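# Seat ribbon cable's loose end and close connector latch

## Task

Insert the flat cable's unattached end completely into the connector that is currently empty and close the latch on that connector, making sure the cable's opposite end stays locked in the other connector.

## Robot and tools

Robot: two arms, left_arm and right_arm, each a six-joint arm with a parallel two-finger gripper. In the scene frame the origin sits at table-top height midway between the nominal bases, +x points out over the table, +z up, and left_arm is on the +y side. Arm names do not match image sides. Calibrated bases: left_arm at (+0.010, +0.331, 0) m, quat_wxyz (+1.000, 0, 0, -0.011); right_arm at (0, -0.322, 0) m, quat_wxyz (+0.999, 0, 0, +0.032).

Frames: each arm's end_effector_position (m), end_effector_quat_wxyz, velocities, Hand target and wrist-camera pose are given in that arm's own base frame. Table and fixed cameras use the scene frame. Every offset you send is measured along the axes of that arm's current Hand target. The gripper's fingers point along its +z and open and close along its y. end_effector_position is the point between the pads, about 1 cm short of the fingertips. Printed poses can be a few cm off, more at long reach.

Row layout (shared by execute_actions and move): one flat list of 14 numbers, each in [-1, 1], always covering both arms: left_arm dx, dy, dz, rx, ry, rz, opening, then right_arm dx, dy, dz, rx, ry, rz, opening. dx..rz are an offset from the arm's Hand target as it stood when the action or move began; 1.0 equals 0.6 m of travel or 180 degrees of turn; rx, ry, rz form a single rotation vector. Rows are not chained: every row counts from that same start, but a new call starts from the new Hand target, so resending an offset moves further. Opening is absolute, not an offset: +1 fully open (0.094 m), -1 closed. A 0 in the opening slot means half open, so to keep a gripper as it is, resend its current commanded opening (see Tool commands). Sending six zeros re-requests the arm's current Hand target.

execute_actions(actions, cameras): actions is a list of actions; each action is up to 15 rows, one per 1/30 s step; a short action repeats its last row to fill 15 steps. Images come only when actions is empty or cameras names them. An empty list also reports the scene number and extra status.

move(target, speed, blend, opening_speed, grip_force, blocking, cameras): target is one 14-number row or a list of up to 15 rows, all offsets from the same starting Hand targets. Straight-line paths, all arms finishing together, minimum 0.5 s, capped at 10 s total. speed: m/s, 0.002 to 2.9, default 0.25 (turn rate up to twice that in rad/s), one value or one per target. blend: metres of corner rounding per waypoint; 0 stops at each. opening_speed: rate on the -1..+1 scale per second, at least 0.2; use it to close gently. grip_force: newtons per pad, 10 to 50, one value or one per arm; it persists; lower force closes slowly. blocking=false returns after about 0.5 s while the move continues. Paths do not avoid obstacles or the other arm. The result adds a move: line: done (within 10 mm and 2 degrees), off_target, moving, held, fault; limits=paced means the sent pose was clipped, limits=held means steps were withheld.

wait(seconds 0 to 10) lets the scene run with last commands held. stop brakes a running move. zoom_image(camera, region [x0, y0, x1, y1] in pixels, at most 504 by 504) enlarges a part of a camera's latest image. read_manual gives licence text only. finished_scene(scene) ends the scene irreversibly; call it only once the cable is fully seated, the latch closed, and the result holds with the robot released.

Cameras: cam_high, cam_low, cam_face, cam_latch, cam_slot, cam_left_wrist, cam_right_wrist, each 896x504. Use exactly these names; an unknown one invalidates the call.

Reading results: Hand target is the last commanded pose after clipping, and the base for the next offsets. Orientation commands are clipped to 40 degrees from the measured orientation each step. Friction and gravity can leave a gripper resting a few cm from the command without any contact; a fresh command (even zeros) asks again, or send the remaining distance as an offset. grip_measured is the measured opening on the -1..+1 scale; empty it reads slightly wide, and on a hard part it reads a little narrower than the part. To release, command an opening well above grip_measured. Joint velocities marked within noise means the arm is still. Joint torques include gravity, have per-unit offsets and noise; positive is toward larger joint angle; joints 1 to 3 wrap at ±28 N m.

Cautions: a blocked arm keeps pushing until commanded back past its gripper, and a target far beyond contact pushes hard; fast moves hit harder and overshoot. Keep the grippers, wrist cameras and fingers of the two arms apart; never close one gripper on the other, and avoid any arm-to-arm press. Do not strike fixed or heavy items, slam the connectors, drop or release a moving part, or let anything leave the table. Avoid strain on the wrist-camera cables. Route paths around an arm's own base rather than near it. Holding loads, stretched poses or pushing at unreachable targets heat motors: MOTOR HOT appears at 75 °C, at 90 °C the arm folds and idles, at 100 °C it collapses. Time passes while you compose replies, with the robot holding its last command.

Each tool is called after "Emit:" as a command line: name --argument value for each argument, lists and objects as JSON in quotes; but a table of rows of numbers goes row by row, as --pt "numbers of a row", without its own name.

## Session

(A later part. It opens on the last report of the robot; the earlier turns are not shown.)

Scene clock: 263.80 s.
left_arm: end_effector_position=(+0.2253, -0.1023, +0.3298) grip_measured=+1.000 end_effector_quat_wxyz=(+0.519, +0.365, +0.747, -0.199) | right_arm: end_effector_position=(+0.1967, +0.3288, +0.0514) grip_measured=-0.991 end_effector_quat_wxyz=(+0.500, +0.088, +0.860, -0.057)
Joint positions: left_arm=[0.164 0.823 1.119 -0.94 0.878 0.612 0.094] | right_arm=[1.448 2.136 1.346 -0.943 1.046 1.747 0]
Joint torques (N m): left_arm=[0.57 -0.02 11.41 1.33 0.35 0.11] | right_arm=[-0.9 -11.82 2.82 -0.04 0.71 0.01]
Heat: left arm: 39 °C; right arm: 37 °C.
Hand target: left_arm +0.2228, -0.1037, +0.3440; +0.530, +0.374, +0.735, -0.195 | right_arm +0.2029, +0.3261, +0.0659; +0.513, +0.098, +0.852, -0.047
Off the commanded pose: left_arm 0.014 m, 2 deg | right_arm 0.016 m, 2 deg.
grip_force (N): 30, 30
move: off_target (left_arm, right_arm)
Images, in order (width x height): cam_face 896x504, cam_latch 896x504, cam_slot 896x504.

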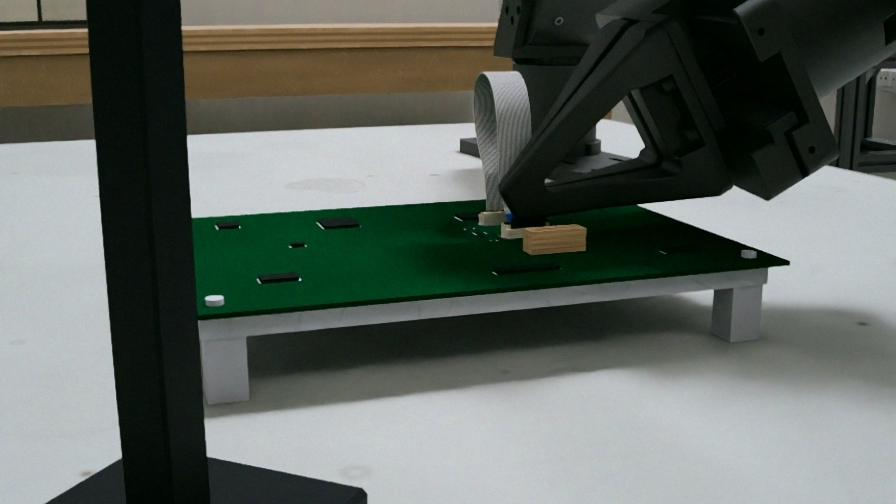

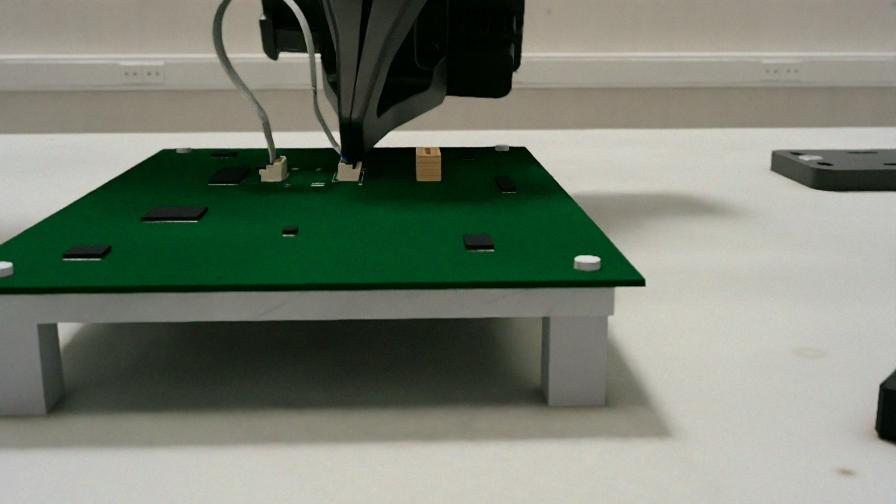

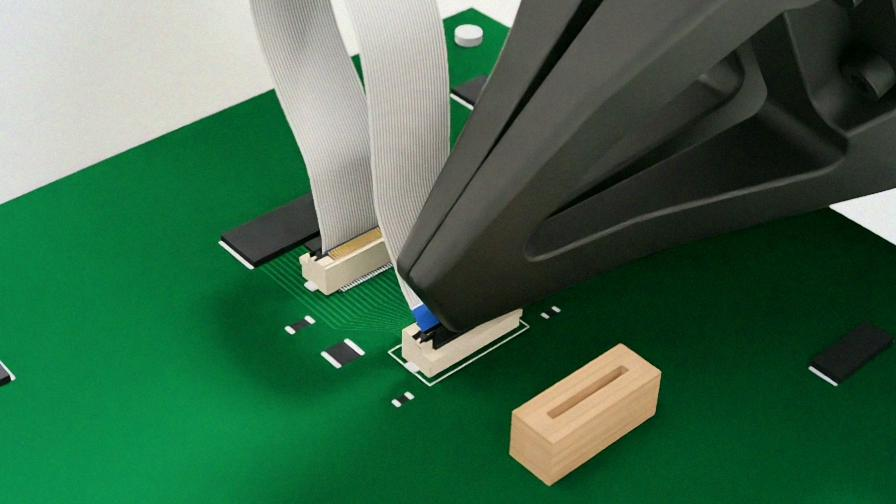

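Emit:
move --target '[0,0,0,0,0,0,1,-0.0039,0.0164,-0.0061,0,0,0,-1]' --speed 0.04 --cameras '["cam_slot","cam_latch"]'

Emit:
zoom_image --camera "cam_slot" --region '[405, 275, 505, 375]'

Emit:
zoom_image --camera "cam_latch" --region '[338, 132, 378, 178]'

Scene clock: 268.73 s.
left_arm: end_effector_position=(+0.2253, -0.1023, +0.3298) grip_measured=+1.000 end_effector_quat_wxyz=(+0.519, +0.365, +0.747, -0.199) | right_arm: end_effector_position=(+0.1973, +0.3331, +0.0570) grip_measured=-0.991 end_effector_quat_wxyz=(+0.500, +0.090, +0.860, -0.054)
Joint positions: left_arm=[0.164 0.823 1.119 -0.94 0.878 0.612 0.094] | right_arm=[1.448 2.136 1.373 -0.964 1.046 1.746 0]
Joint torques (N m): left_arm=[0.5 0.23 11.41 1.33 0.34 0.09] | right_arm=[-0.59 -9.99 5.45 -0.19 0.71 0.07]
Heat: left arm: 39 °C; right arm: 37 °C.
Hand target: left_arm +0.2228, -0.1037, +0.3440; +0.530, +0.374, +0.735, -0.195 | right_arm +0.2029, +0.3361, +0.0699; +0.513, +0.098, +0.852, -0.047
Off the commanded pose: left_arm 0.014 m, 2 deg | right_arm 0.014 m, 2 deg.
grip_force (N): 30, 30
move: off_target (left_arm, right_arm)
Images, in order (width x height): cam_latch 896x504, cam_slot 896x504.

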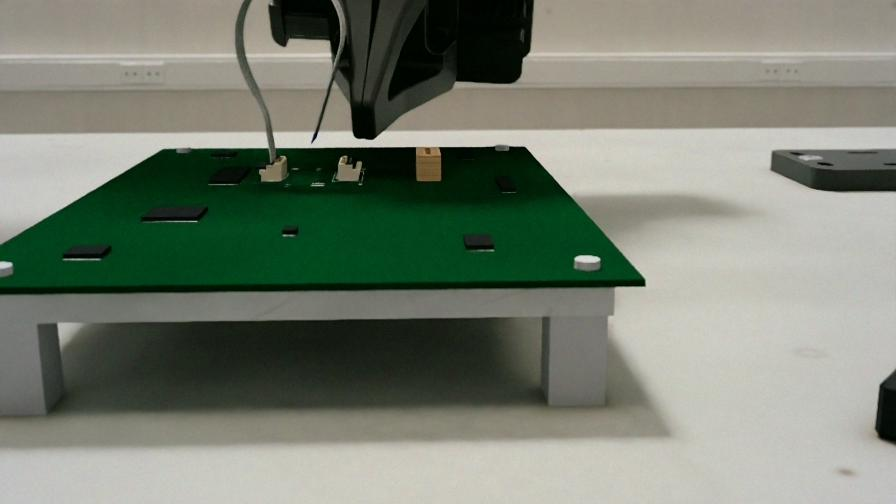

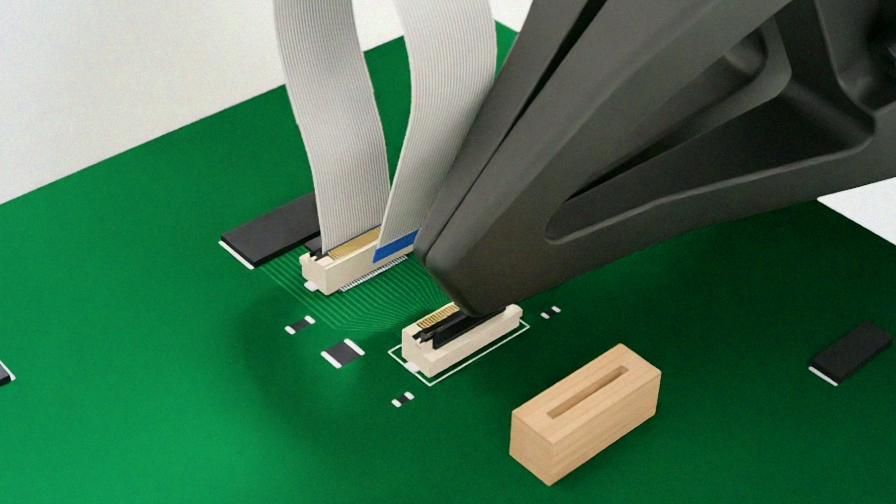

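Scaled by 5.040 from the camera's 896x504 image, which has a finer 1280x720 frame.

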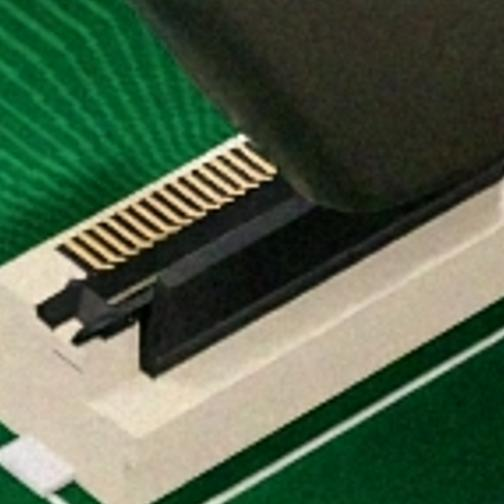

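Scaled by 10.957 from the camera's 896x504 image, which has a finer 1280x720 frame.

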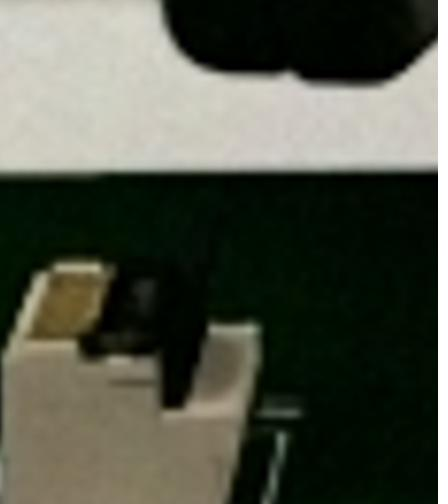

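Emit:
move --pt "0 0 0 0 0 0 1 0.0315 -0.0163 -0.0952 0 0 0 -1" --pt "0 0 0 0 0 0 1 0.0315 -0.0163 -0.0952 -0.0442 -0.030 -0.0096 -0.5" --speed '[0.08,0.12]' --blend 0.01 --cameras '["cam_slot","cam_latch","cam_face","cam_right_wrist","cam_high"]'

Scene clock: 274.93 s.
left_arm: end_effector_position=(+0.2253, -0.1023, +0.3298) grip_measured=+1.000 end_effector_quat_wxyz=(+0.519, +0.365, +0.747, -0.199) | right_arm: end_effector_position=(+0.1413, +0.3328, +0.0622) grip_measured=-0.502 end_effector_quat_wxyz=(+0.543, +0.038, +0.839, -0.031)
Joint positions: left_arm=[0.164 0.823 1.119 -0.94 0.878 0.612 0.094] | right_arm=[1.632 2.146 1.326 -1.099 1.12 1.942 0.023]
Joint torques (N m): left_arm=[0.46 0.23 11.45 1.3 0.32 0.12] | right_arm=[0.39 -12.11 2.85 -0.14 0.82 0.04]
Heat: left arm: 39 °C; right arm: 37 °C.
Hand target: left_arm +0.2228, -0.1037, +0.3440; +0.530, +0.374, +0.735, -0.195 | right_arm +0.1428, +0.3391, +0.0798; +0.557, +0.047, +0.829, +0.000
Off the commanded pose: left_arm 0.014 m, 2 deg | right_arm 0.019 m, 4 deg.
grip_force (N): 30, 30
move: off_target (left_arm, right_arm); target 2's new opening was sent with right_arm's hand 0.019 m and 4 deg from that target
Images, in order (width x height): cam_high 896x504, cam_face 896x504, cam_latch 896x504, cam_slot 896x504, cam_right_wrist 896x504.

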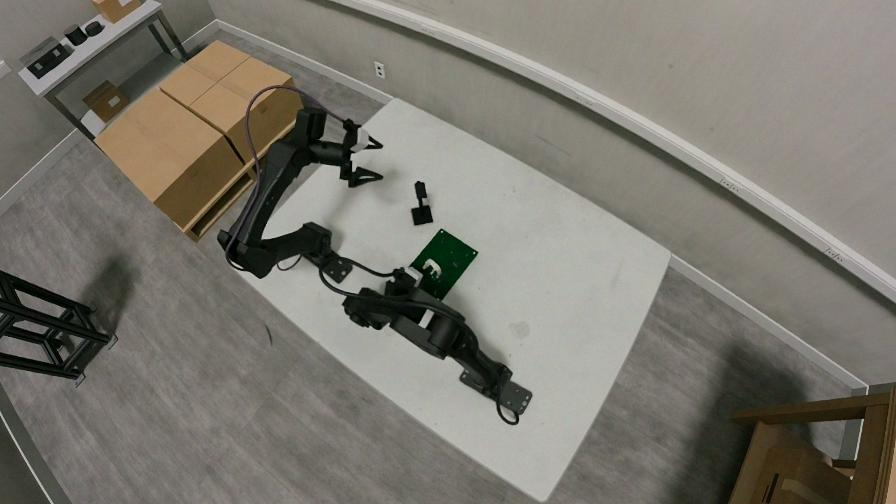

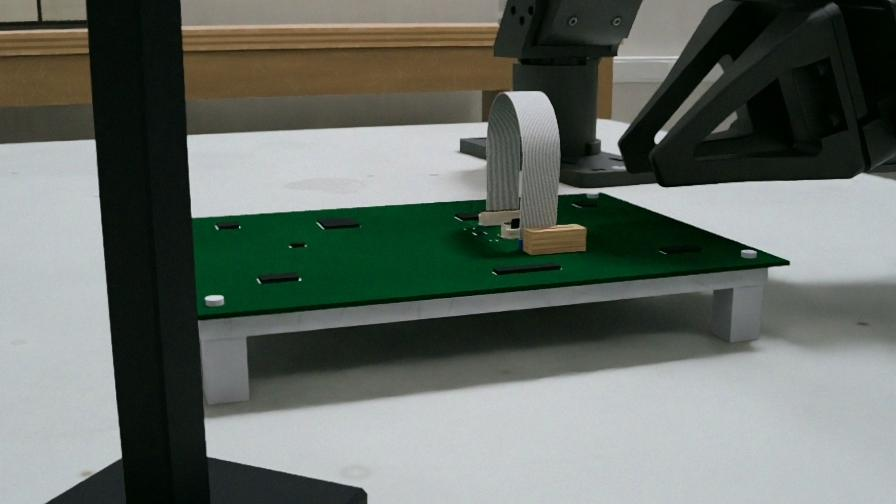

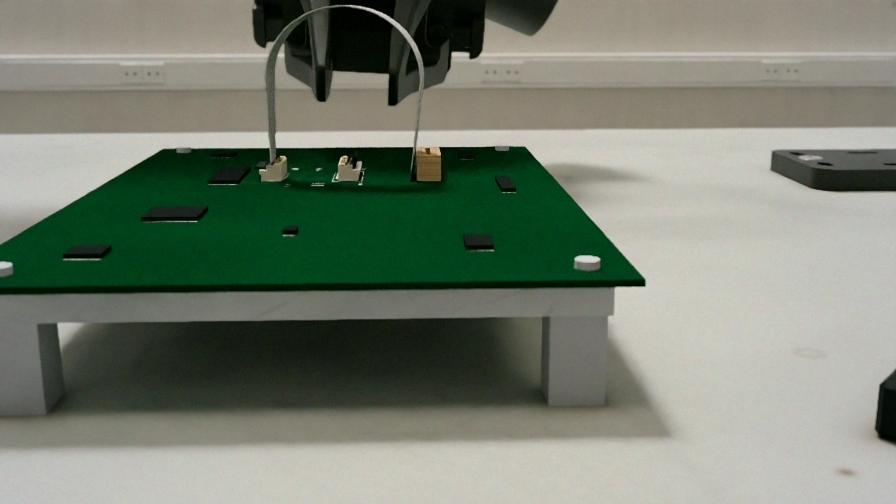

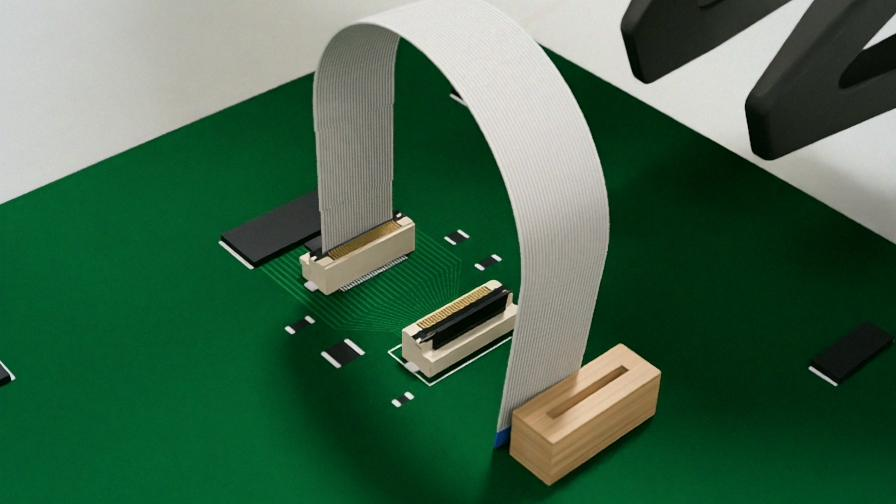

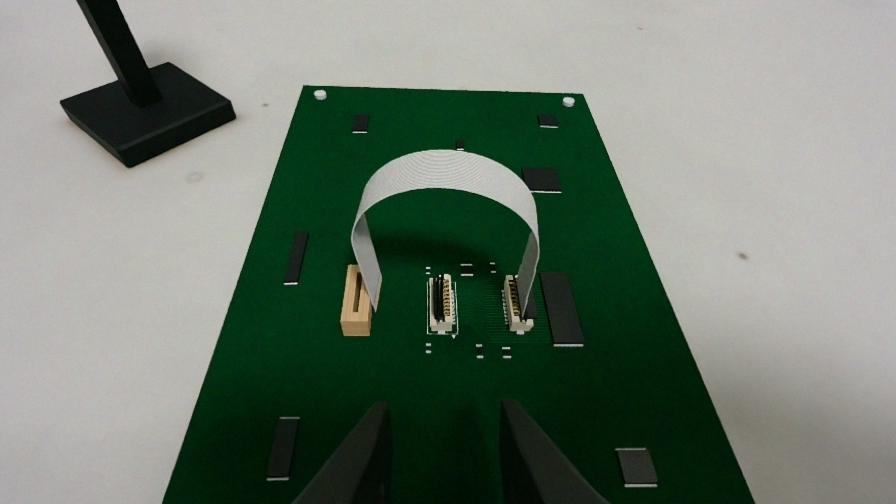

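Emit:
move --target '[0,0,0,0,0,0,1,0.0066,0.0215,0.0045,-0.0042,0.0009,0.0103,-0.5]' --speed 0.1 --cameras '["cam_latch"]'

Scene clock: 283.27 s.
left_arm: end_effector_position=(+0.2253, -0.1023, +0.3298) grip_measured=+1.000 end_effector_quat_wxyz=(+0.519, +0.365, +0.747, -0.199) | right_arm: end_effector_position=(+0.1411, +0.3408, +0.0615) grip_measured=-0.502 end_effector_quat_wxyz=(+0.542, +0.044, +0.839, -0.014)
Joint positions: left_arm=[0.164 0.823 1.119 -0.94 0.878 0.612 0.094] | right_arm=[1.632 2.146 1.331 -1.054 1.124 1.925 0.023]
Joint torques (N m): left_arm=[0.65 0.06 11.37 1.36 0.32 0.13] | right_arm=[-0.2 -10.17 5.05 -0.08 0.83 0.03]
Heat: left arm: 39 °C; right arm: 39 °C.
Hand target: left_arm +0.2228, -0.1037, +0.3440; +0.530, +0.374, +0.735, -0.195 | right_arm +0.1448, +0.3522, +0.0758; +0.556, +0.057, +0.829, +0.015
Off the commanded pose: left_arm 0.014 m, 2 deg | right_arm 0.019 m, 4 deg.
grip_force (N): 30, 30
move: off_target (left_arm, right_arm)
Images, in order (width x height): cam_latch 896x504.

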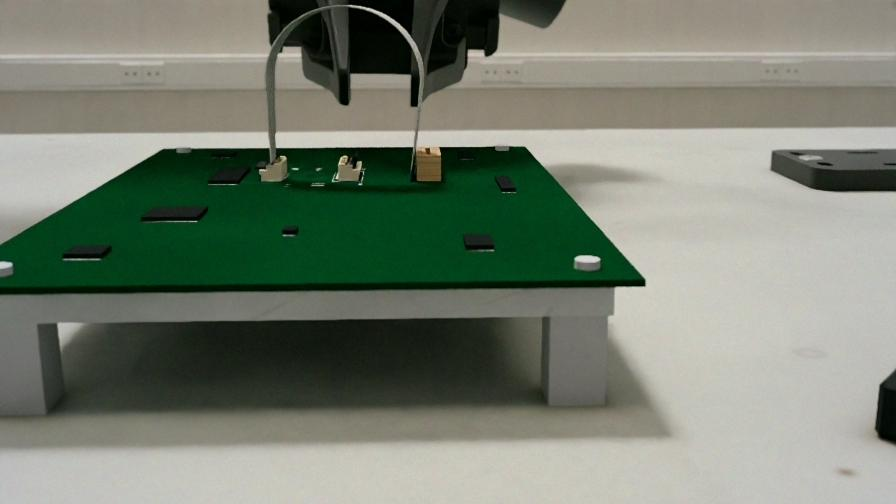

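Emit:
move --target '[0,0,0,0,0,0,1,0.0208,0.0198,0.0068,0,0,0,-0.5]' --speed 0.1 --cameras '["cam_latch","cam_right_wrist"]'

Scene clock: 286.17 s.
left_arm: end_effector_position=(+0.2253, -0.1023, +0.3298) grip_measured=+1.000 end_effector_quat_wxyz=(+0.519, +0.365, +0.747, -0.199) | right_arm: end_effector_position=(+0.1404, +0.3555, +0.0579) grip_measured=-0.502 end_effector_quat_wxyz=(+0.541, +0.049, +0.840, -0.002)
Joint positions: left_arm=[0.164 0.823 1.119 -0.94 0.878 0.612 0.094] | right_arm=[1.632 2.182 1.381 -1.034 1.126 1.916 0.023]
Joint torques (N m): left_arm=[0.68 0.12 11.38 1.33 0.34 0.15] | right_arm=[-0.38 -8.51 5.37 -0.01 0.82 0.04]
Heat: left arm: 39 °C; right arm: 39 °C.
Hand target: left_arm +0.2228, -0.1037, +0.3440; +0.530, +0.374, +0.735, -0.195 | right_arm +0.1448, +0.3651, +0.0637; +0.556, +0.057, +0.829, +0.015
Off the commanded pose: left_arm 0.014 m, 2 deg | right_arm 0.012 m, 3 deg.
grip_force (N): 30, 30
move: off_target (left_arm, right_arm)
Images, in order (width x height): cam_latch 896x504, cam_right_wrist 896x504.

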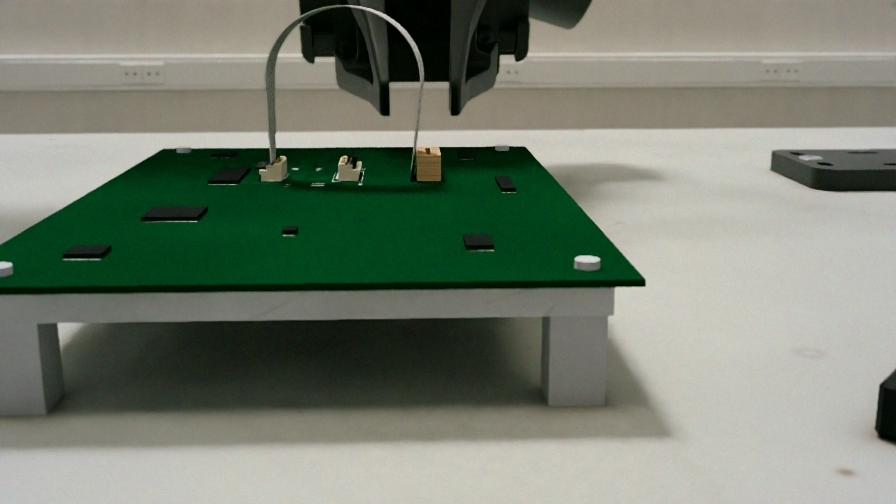

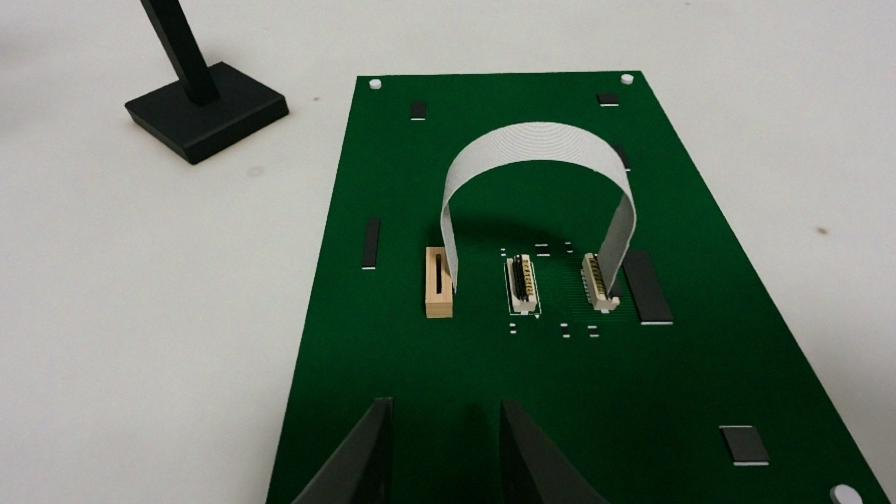

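Emit:
move --target '[0,0,0,0,0,0,1,-0.0431,0.0034,0.094,0,0,0,-0.5]' --speed 0.08 --cameras '["cam_latch","cam_slot"]'

Scene clock: 292.33 s.
left_arm: end_effector_position=(+0.2253, -0.1023, +0.3298) grip_measured=+1.000 end_effector_quat_wxyz=(+0.519, +0.365, +0.747, -0.199) | right_arm: end_effector_position=(+0.2033, +0.3585, +0.0466) grip_measured=-0.502 end_effector_quat_wxyz=(+0.542, +0.037, +0.839, -0.011)
Joint positions: left_arm=[0.164 0.823 1.119 -0.94 0.878 0.612 0.094] | right_arm=[1.462 2.14 1.261 -0.596 1.145 1.488 0.023]
Joint torques (N m): left_arm=[0.54 0.21 11.47 1.28 0.34 0.12] | right_arm=[-0.23 -12.55 3.26 0.58 0.74 0.05]
Heat: left arm: 39 °C; right arm: 38 °C.
Hand target: left_arm +0.2228, -0.1037, +0.3440; +0.530, +0.374, +0.735, -0.195 | right_arm +0.2069, +0.3621, +0.0662; +0.556, +0.057, +0.829, +0.014
Off the commanded pose: left_arm 0.014 m, 2 deg | right_arm 0.020 m, 4 deg.
grip_force (N): 30, 30
move: off_target (left_arm, right_arm)
Images, in order (width x height): cam_latch 896x504, cam_slot 896x504.

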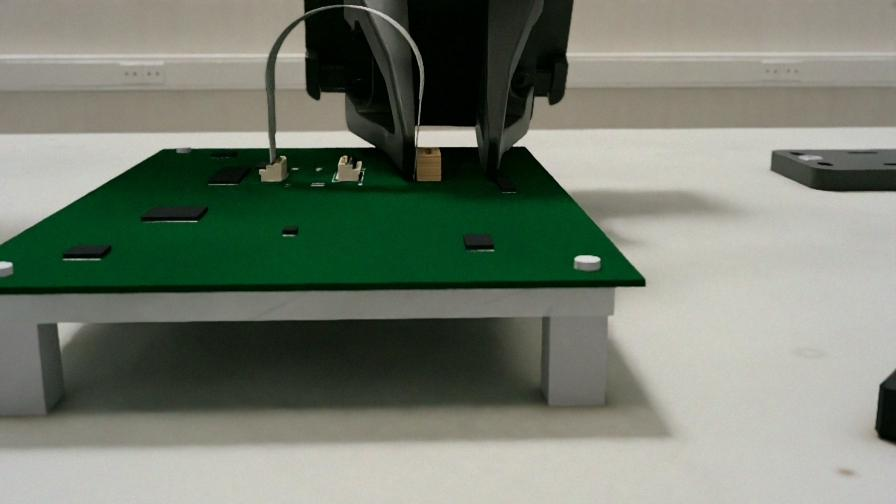

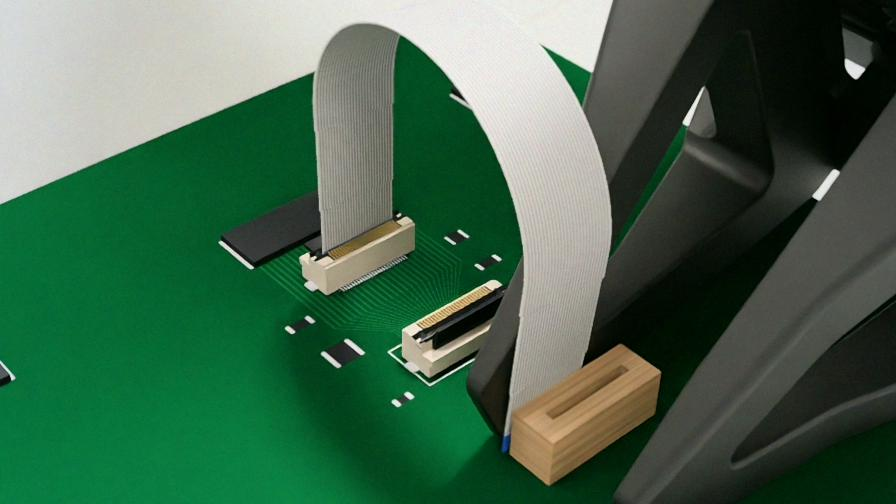

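Emit:
move --target '[0,0,0,0,0,0,1,-0.0199,0.0019,-0.0083,0,0,0,-0.5]' --speed 0.06 --cameras '["cam_latch","cam_slot"]'

Scene clock: 294.50 s.
left_arm: end_effector_position=(+0.2253, -0.1023, +0.3298) grip_measured=+1.000 end_effector_quat_wxyz=(+0.519, +0.365, +0.747, -0.199) | right_arm: end_effector_position=(+0.2035, +0.3604, +0.0576) grip_measured=-0.502 end_effector_quat_wxyz=(+0.543, +0.042, +0.839, -0.001)
Joint positions: left_arm=[0.164 0.823 1.119 -0.94 0.878 0.612 0.094] | right_arm=[1.462 2.109 1.261 -0.597 1.144 1.482 0.023]
Joint torques (N m): left_arm=[0.58 0.18 11.4 1.36 0.31 0.13] | right_arm=[-0.17 -12.25 4.51 0.3 0.74 0.03]
Heat: left arm: 39 °C; right arm: 38 °C.
Hand target: left_arm +0.2228, -0.1037, +0.3440; +0.530, +0.374, +0.735, -0.195 | right_arm +0.2067, +0.3622, +0.0793; +0.556, +0.057, +0.829, +0.015
Off the commanded pose: left_arm 0.014 m, 2 deg | right_arm 0.022 m, 3 deg.
grip_force (N): 30, 30
move: off_target (left_arm, right_arm)
Images, in order (width x height): cam_latch 896x504, cam_slot 896x504.

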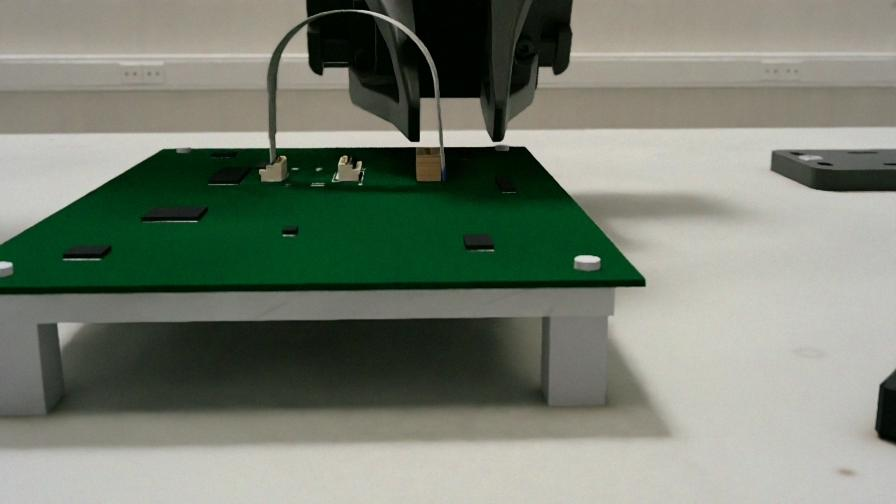

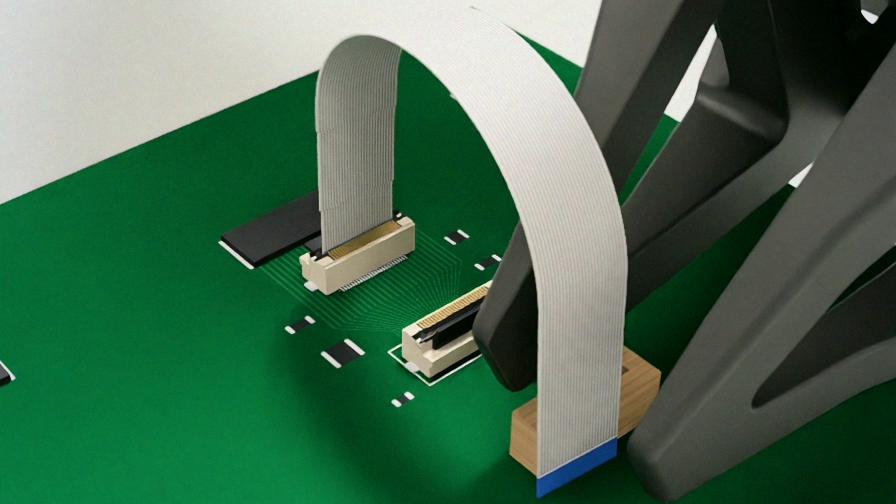

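Emit:
move --pt "0 0 0 0 0 0 1 -0.0036 -0.0047 -0.0011 0 0 0 -0.5" --pt "0 0 0 0 0 0 1 -0.0036 -0.0047 -0.0011 0 0 0 -1" --speed 0.06 --cameras '["cam_latch","cam_slot","cam_right_wrist"]'

Scene clock: 298.93 s.
left_arm: end_effector_position=(+0.2253, -0.1023, +0.3298) grip_measured=+1.000 end_effector_quat_wxyz=(+0.519, +0.365, +0.747, -0.199) | right_arm: end_effector_position=(+0.2031, +0.3613, +0.0609) grip_measured=-0.990 end_effector_quat_wxyz=(+0.540, +0.044, +0.840, +0.004)
Joint positions: left_arm=[0.164 0.823 1.119 -0.94 0.878 0.612 0.094] | right_arm=[1.462 2.097 1.261 -0.597 1.138 1.479 0]
Joint torques (N m): left_arm=[0.54 0.18 11.37 1.31 0.29 0.11] | right_arm=[-0.31 -12.3 3.62 0.32 0.79 0.05]
Heat: left arm: 39 °C; right arm: 38 °C.
Hand target: left_arm +0.2228, -0.1037, +0.3440; +0.530, +0.374, +0.735, -0.195 | right_arm +0.2067, +0.3591, +0.0813; +0.556, +0.057, +0.829, +0.015
Off the commanded pose: left_arm 0.014 m, 2 deg | right_arm 0.021 m, 3 deg.
grip_force (N): 30, 30
move: off_target (left_arm, right_arm); target 2's new opening was sent with right_arm's hand 0.020 m and 3 deg from that target
Images, in order (width x height): cam_latch 896x504, cam_slot 896x504, cam_right_wrist 896x504.

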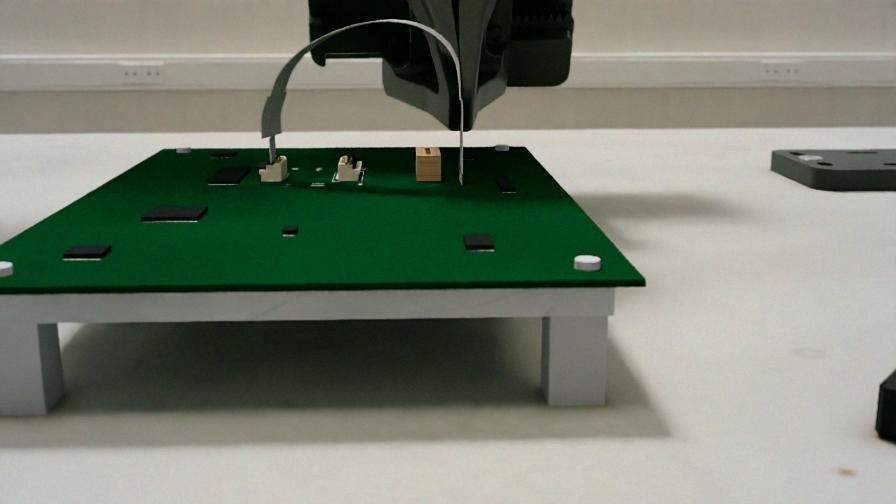

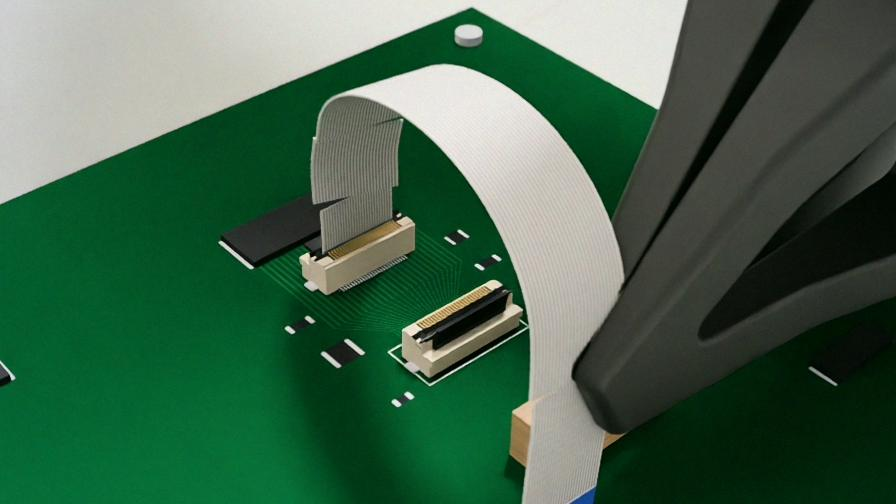

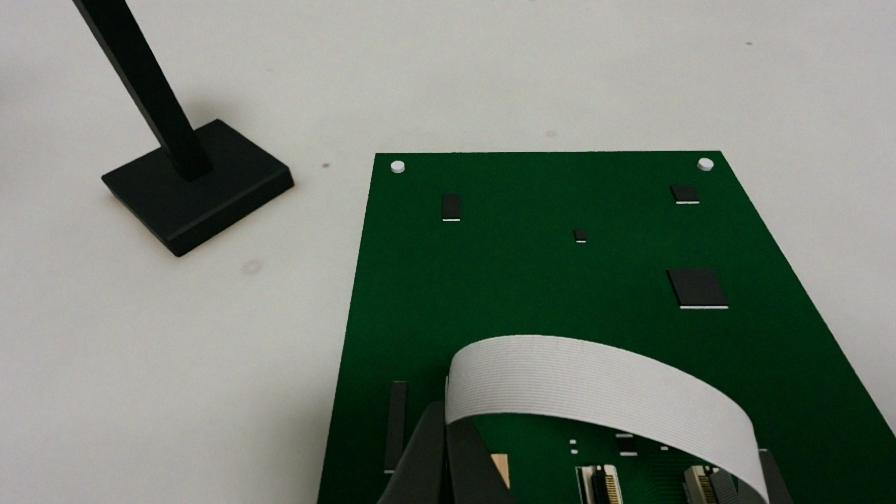

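Emit:
move --pt "0 0 0 0 0 0 1 -0.023 0.0022 -0.0095 0 0 0 -1" --pt "0 0 0 0 0 0 1 -0.0251 -0.0533 -0.0174 0 0 0 -1" --speed 0.08 --blend 0.005 --cameras '["cam_latch","cam_slot"]'

Scene clock: 302.10 s.
left_arm: end_effector_position=(+0.2253, -0.1023, +0.3298) grip_measured=+1.000 end_effector_quat_wxyz=(+0.519, +0.365, +0.747, -0.199) | right_arm: end_effector_position=(+0.1975, +0.3284, +0.0776) grip_measured=-0.990 end_effector_quat_wxyz=(+0.537, +0.043, +0.842, +0.001)
Joint positions: left_arm=[0.164 0.823 1.119 -0.94 0.878 0.612 0.094] | right_arm=[1.466 1.958 1.132 -0.625 1.13 1.492 0]
Joint torques (N m): left_arm=[0.65 0.27 11.33 1.34 0.29 0.11] | right_arm=[0.03 -10.96 3.44 0.34 0.87 0.11]
Heat: left arm: 39 °C; right arm: 38 °C.
Hand target: left_arm +0.2228, -0.1037, +0.3440; +0.530, +0.374, +0.735, -0.195 | right_arm +0.2003, +0.3260, +0.0962; +0.556, +0.057, +0.829, +0.014
Off the commanded pose: left_arm 0.014 m, 2 deg | right_arm 0.019 m, 3 deg.
grip_force (N): 30, 30
move: off_target (left_arm, right_arm)
Images, in order (width x height): cam_latch 896x504, cam_slot 896x504.

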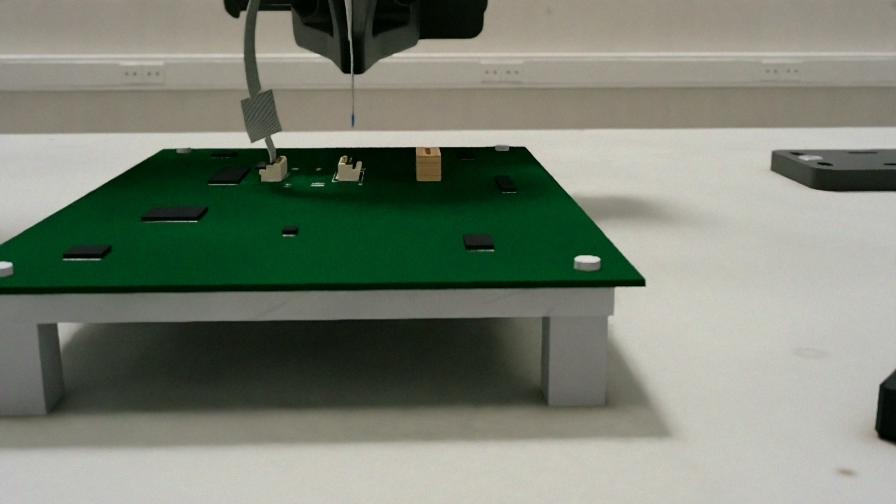

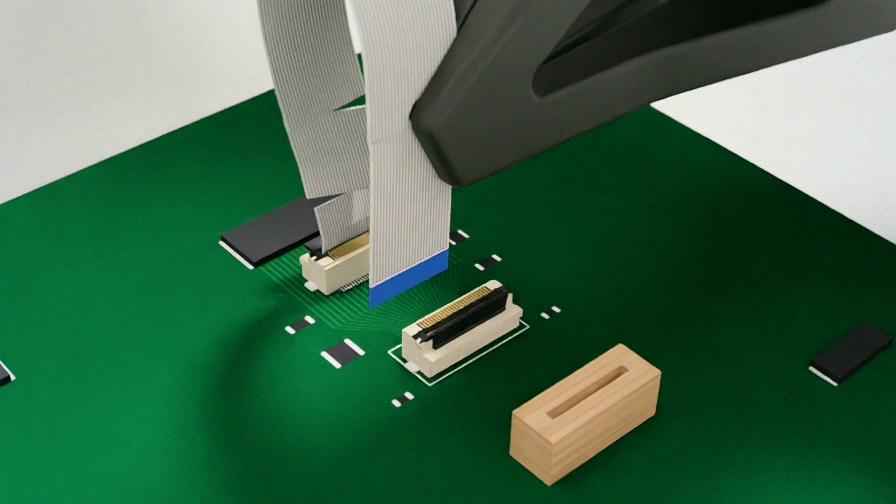

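Emit:
zoom_image --camera "cam_latch" --region '[325, 60, 385, 186]'

Emit:
zoom_image --camera "cam_slot" --region '[350, 230, 500, 380]'

Scaled by 4.000 from the camera's 896x504 image, which has a finer 1280x720 frame.

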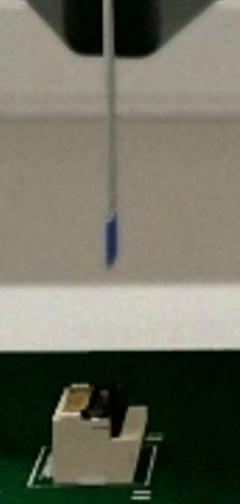

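Scaled by 3.360 from the camera's 896x504 image, which has a finer 1280x720 frame.

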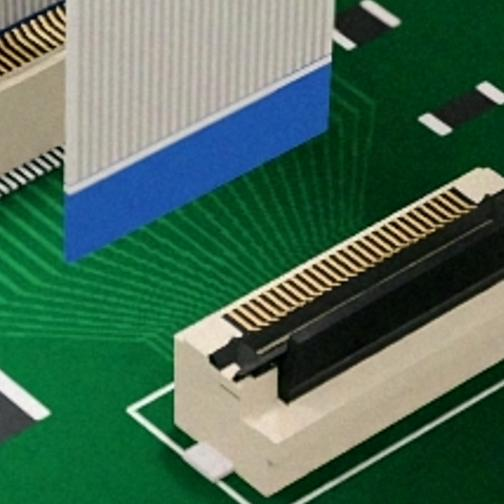

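Emit:
move --target '[0,0,0,0,0,0,1,0.0102,-0.003,-0.0254,0,0,0,-1]' --speed 0.06 --cameras '["cam_latch","cam_slot"]'

Emit:
zoom_image --camera "cam_latch" --region '[325, 60, 385, 186]'

Emit:
zoom_image --camera "cam_slot" --region '[390, 210, 530, 350]'

Scene clock: 310.23 s.
left_arm: end_effector_position=(+0.2253, -0.1023, +0.3298) grip_measured=+1.000 end_effector_quat_wxyz=(+0.519, +0.365, +0.747, -0.199) | right_arm: end_effector_position=(+0.1825, +0.3196, +0.0777) grip_measured=-0.991 end_effector_quat_wxyz=(+0.539, +0.045, +0.841, -0.003)
Joint positions: left_arm=[0.164 0.823 1.119 -0.94 0.878 0.612 0.094] | right_arm=[1.51 1.958 1.132 -0.741 1.138 1.614 0]
Joint torques (N m): left_arm=[0.62 0.21 11.45 1.31 0.32 0.14] | right_arm=[0.61 -9.5 5.61 0.09 0.84 0.15]
Heat: left arm: 39 °C; right arm: 37 °C.
Hand target: left_arm +0.2228, -0.1037, +0.3440; +0.530, +0.374, +0.735, -0.195 | right_arm +0.1837, +0.3255, +0.0962; +0.556, +0.057, +0.829, +0.014
Off the commanded pose: left_arm 0.014 m, 2 deg | right_arm 0.019 m, 3 deg.
grip_force (N): 30, 30
move: off_target (left_arm, right_arm)
Images, in order (width x height): cam_latch 896x504, cam_slot 896x504.

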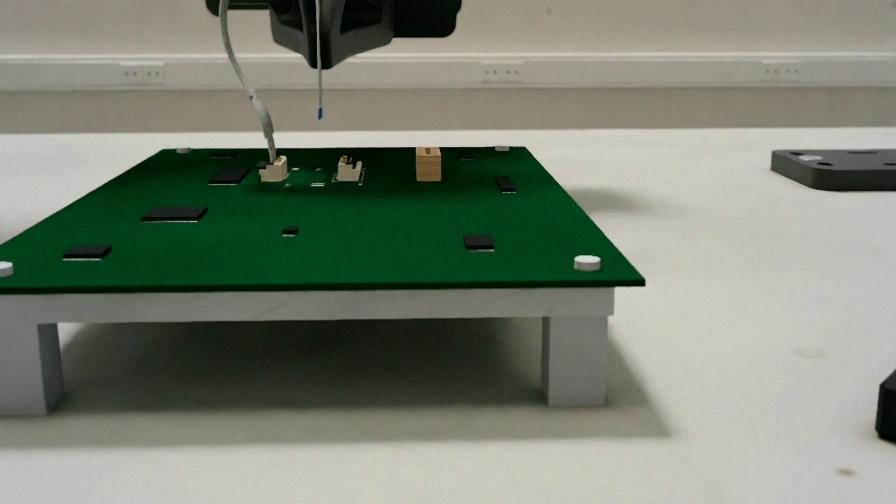

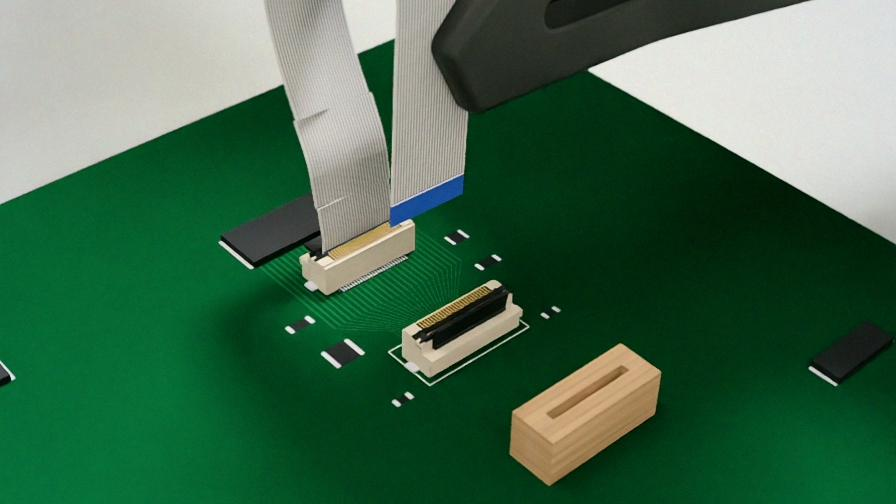

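Scaled by 4.000 from the camera's 896x504 image, which has a finer 1280x720 frame.

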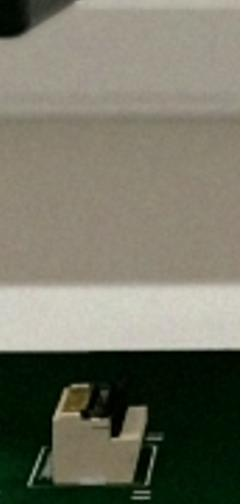

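Scaled by 3.600 from the camera's 896x504 image, which has a finer 1280x720 frame.

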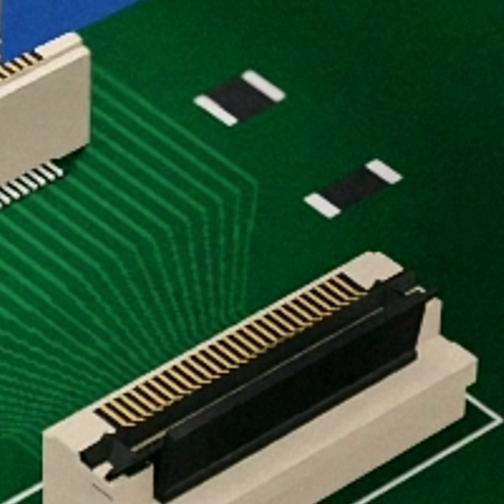

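Emit:
move --target '[0,0,0,0,0,0,1,0.0103,0.015,0.0047,0,0,0,-1]' --speed 0.06 --cameras '["cam_latch","cam_slot"]'

Emit:
zoom_image --camera "cam_latch" --region '[320, 80, 380, 186]'

Emit:
zoom_image --camera "cam_slot" --region '[390, 210, 530, 350]'

Scene clock: 312.73 s.
left_arm: end_effector_position=(+0.2253, -0.1023, +0.3298) grip_measured=+1.000 end_effector_quat_wxyz=(+0.519, +0.365, +0.747, -0.199) | right_arm: end_effector_position=(+0.1832, +0.3293, +0.0829) grip_measured=-0.991 end_effector_quat_wxyz=(+0.539, +0.052, +0.841, +0.008)
Joint positions: left_arm=[0.164 0.823 1.119 -0.94 0.878 0.612 0.094] | right_arm=[1.51 1.966 1.168 -0.742 1.138 1.614 0]
Joint torques (N m): left_arm=[0.55 0.24 11.38 1.35 0.32 0.09] | right_arm=[0.49 -7.2 5.65 0.22 0.83 0.11]
Heat: left arm: 39 °C; right arm: 37 °C.
Hand target: left_arm +0.2228, -0.1037, +0.3440; +0.530, +0.374, +0.735, -0.195 | right_arm +0.1847, +0.3351, +0.0904; +0.556, +0.057, +0.829, +0.015
Off the commanded pose: left_arm 0.014 m, 2 deg | right_arm 0.009 m, 3 deg.
grip_force (N): 30, 30
move: off_target (left_arm, right_arm)
Images, in order (width x height): cam_latch 896x504, cam_slot 896x504.

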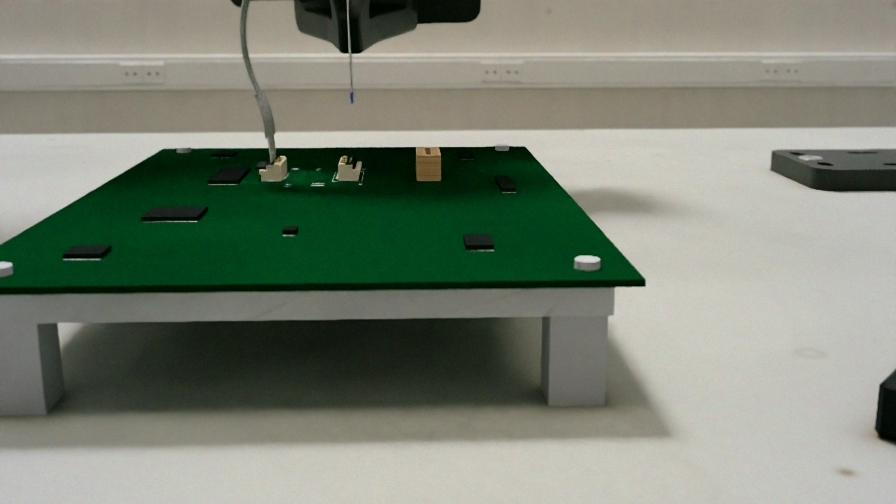

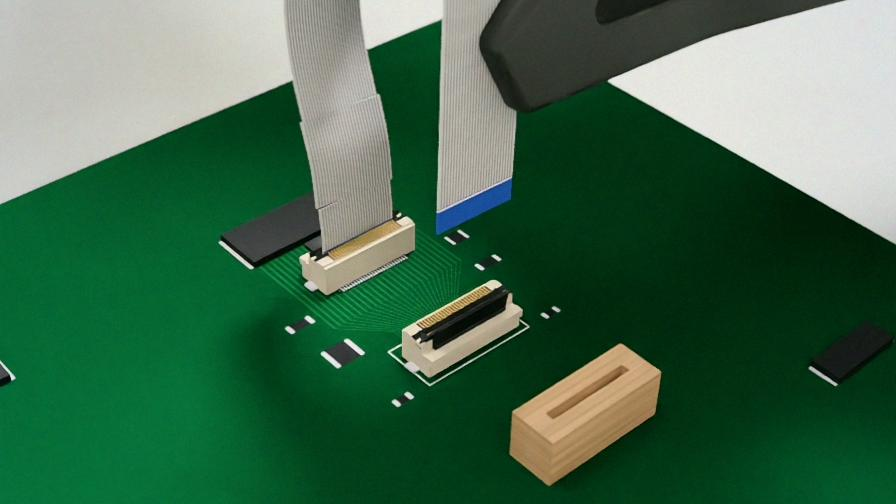

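Scaled by 4.755 from the camera's 896x504 image, which has a finer 1280x720 frame.

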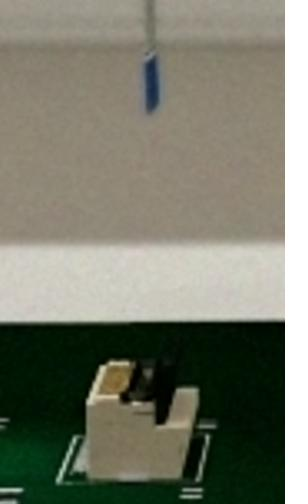

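Scaled by 3.600 from the camera's 896x504 image, which has a finer 1280x720 frame.

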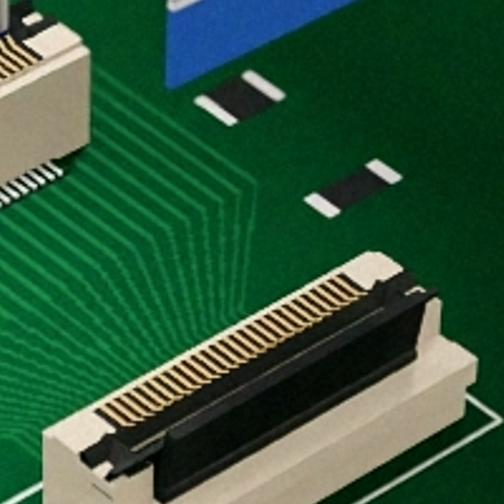

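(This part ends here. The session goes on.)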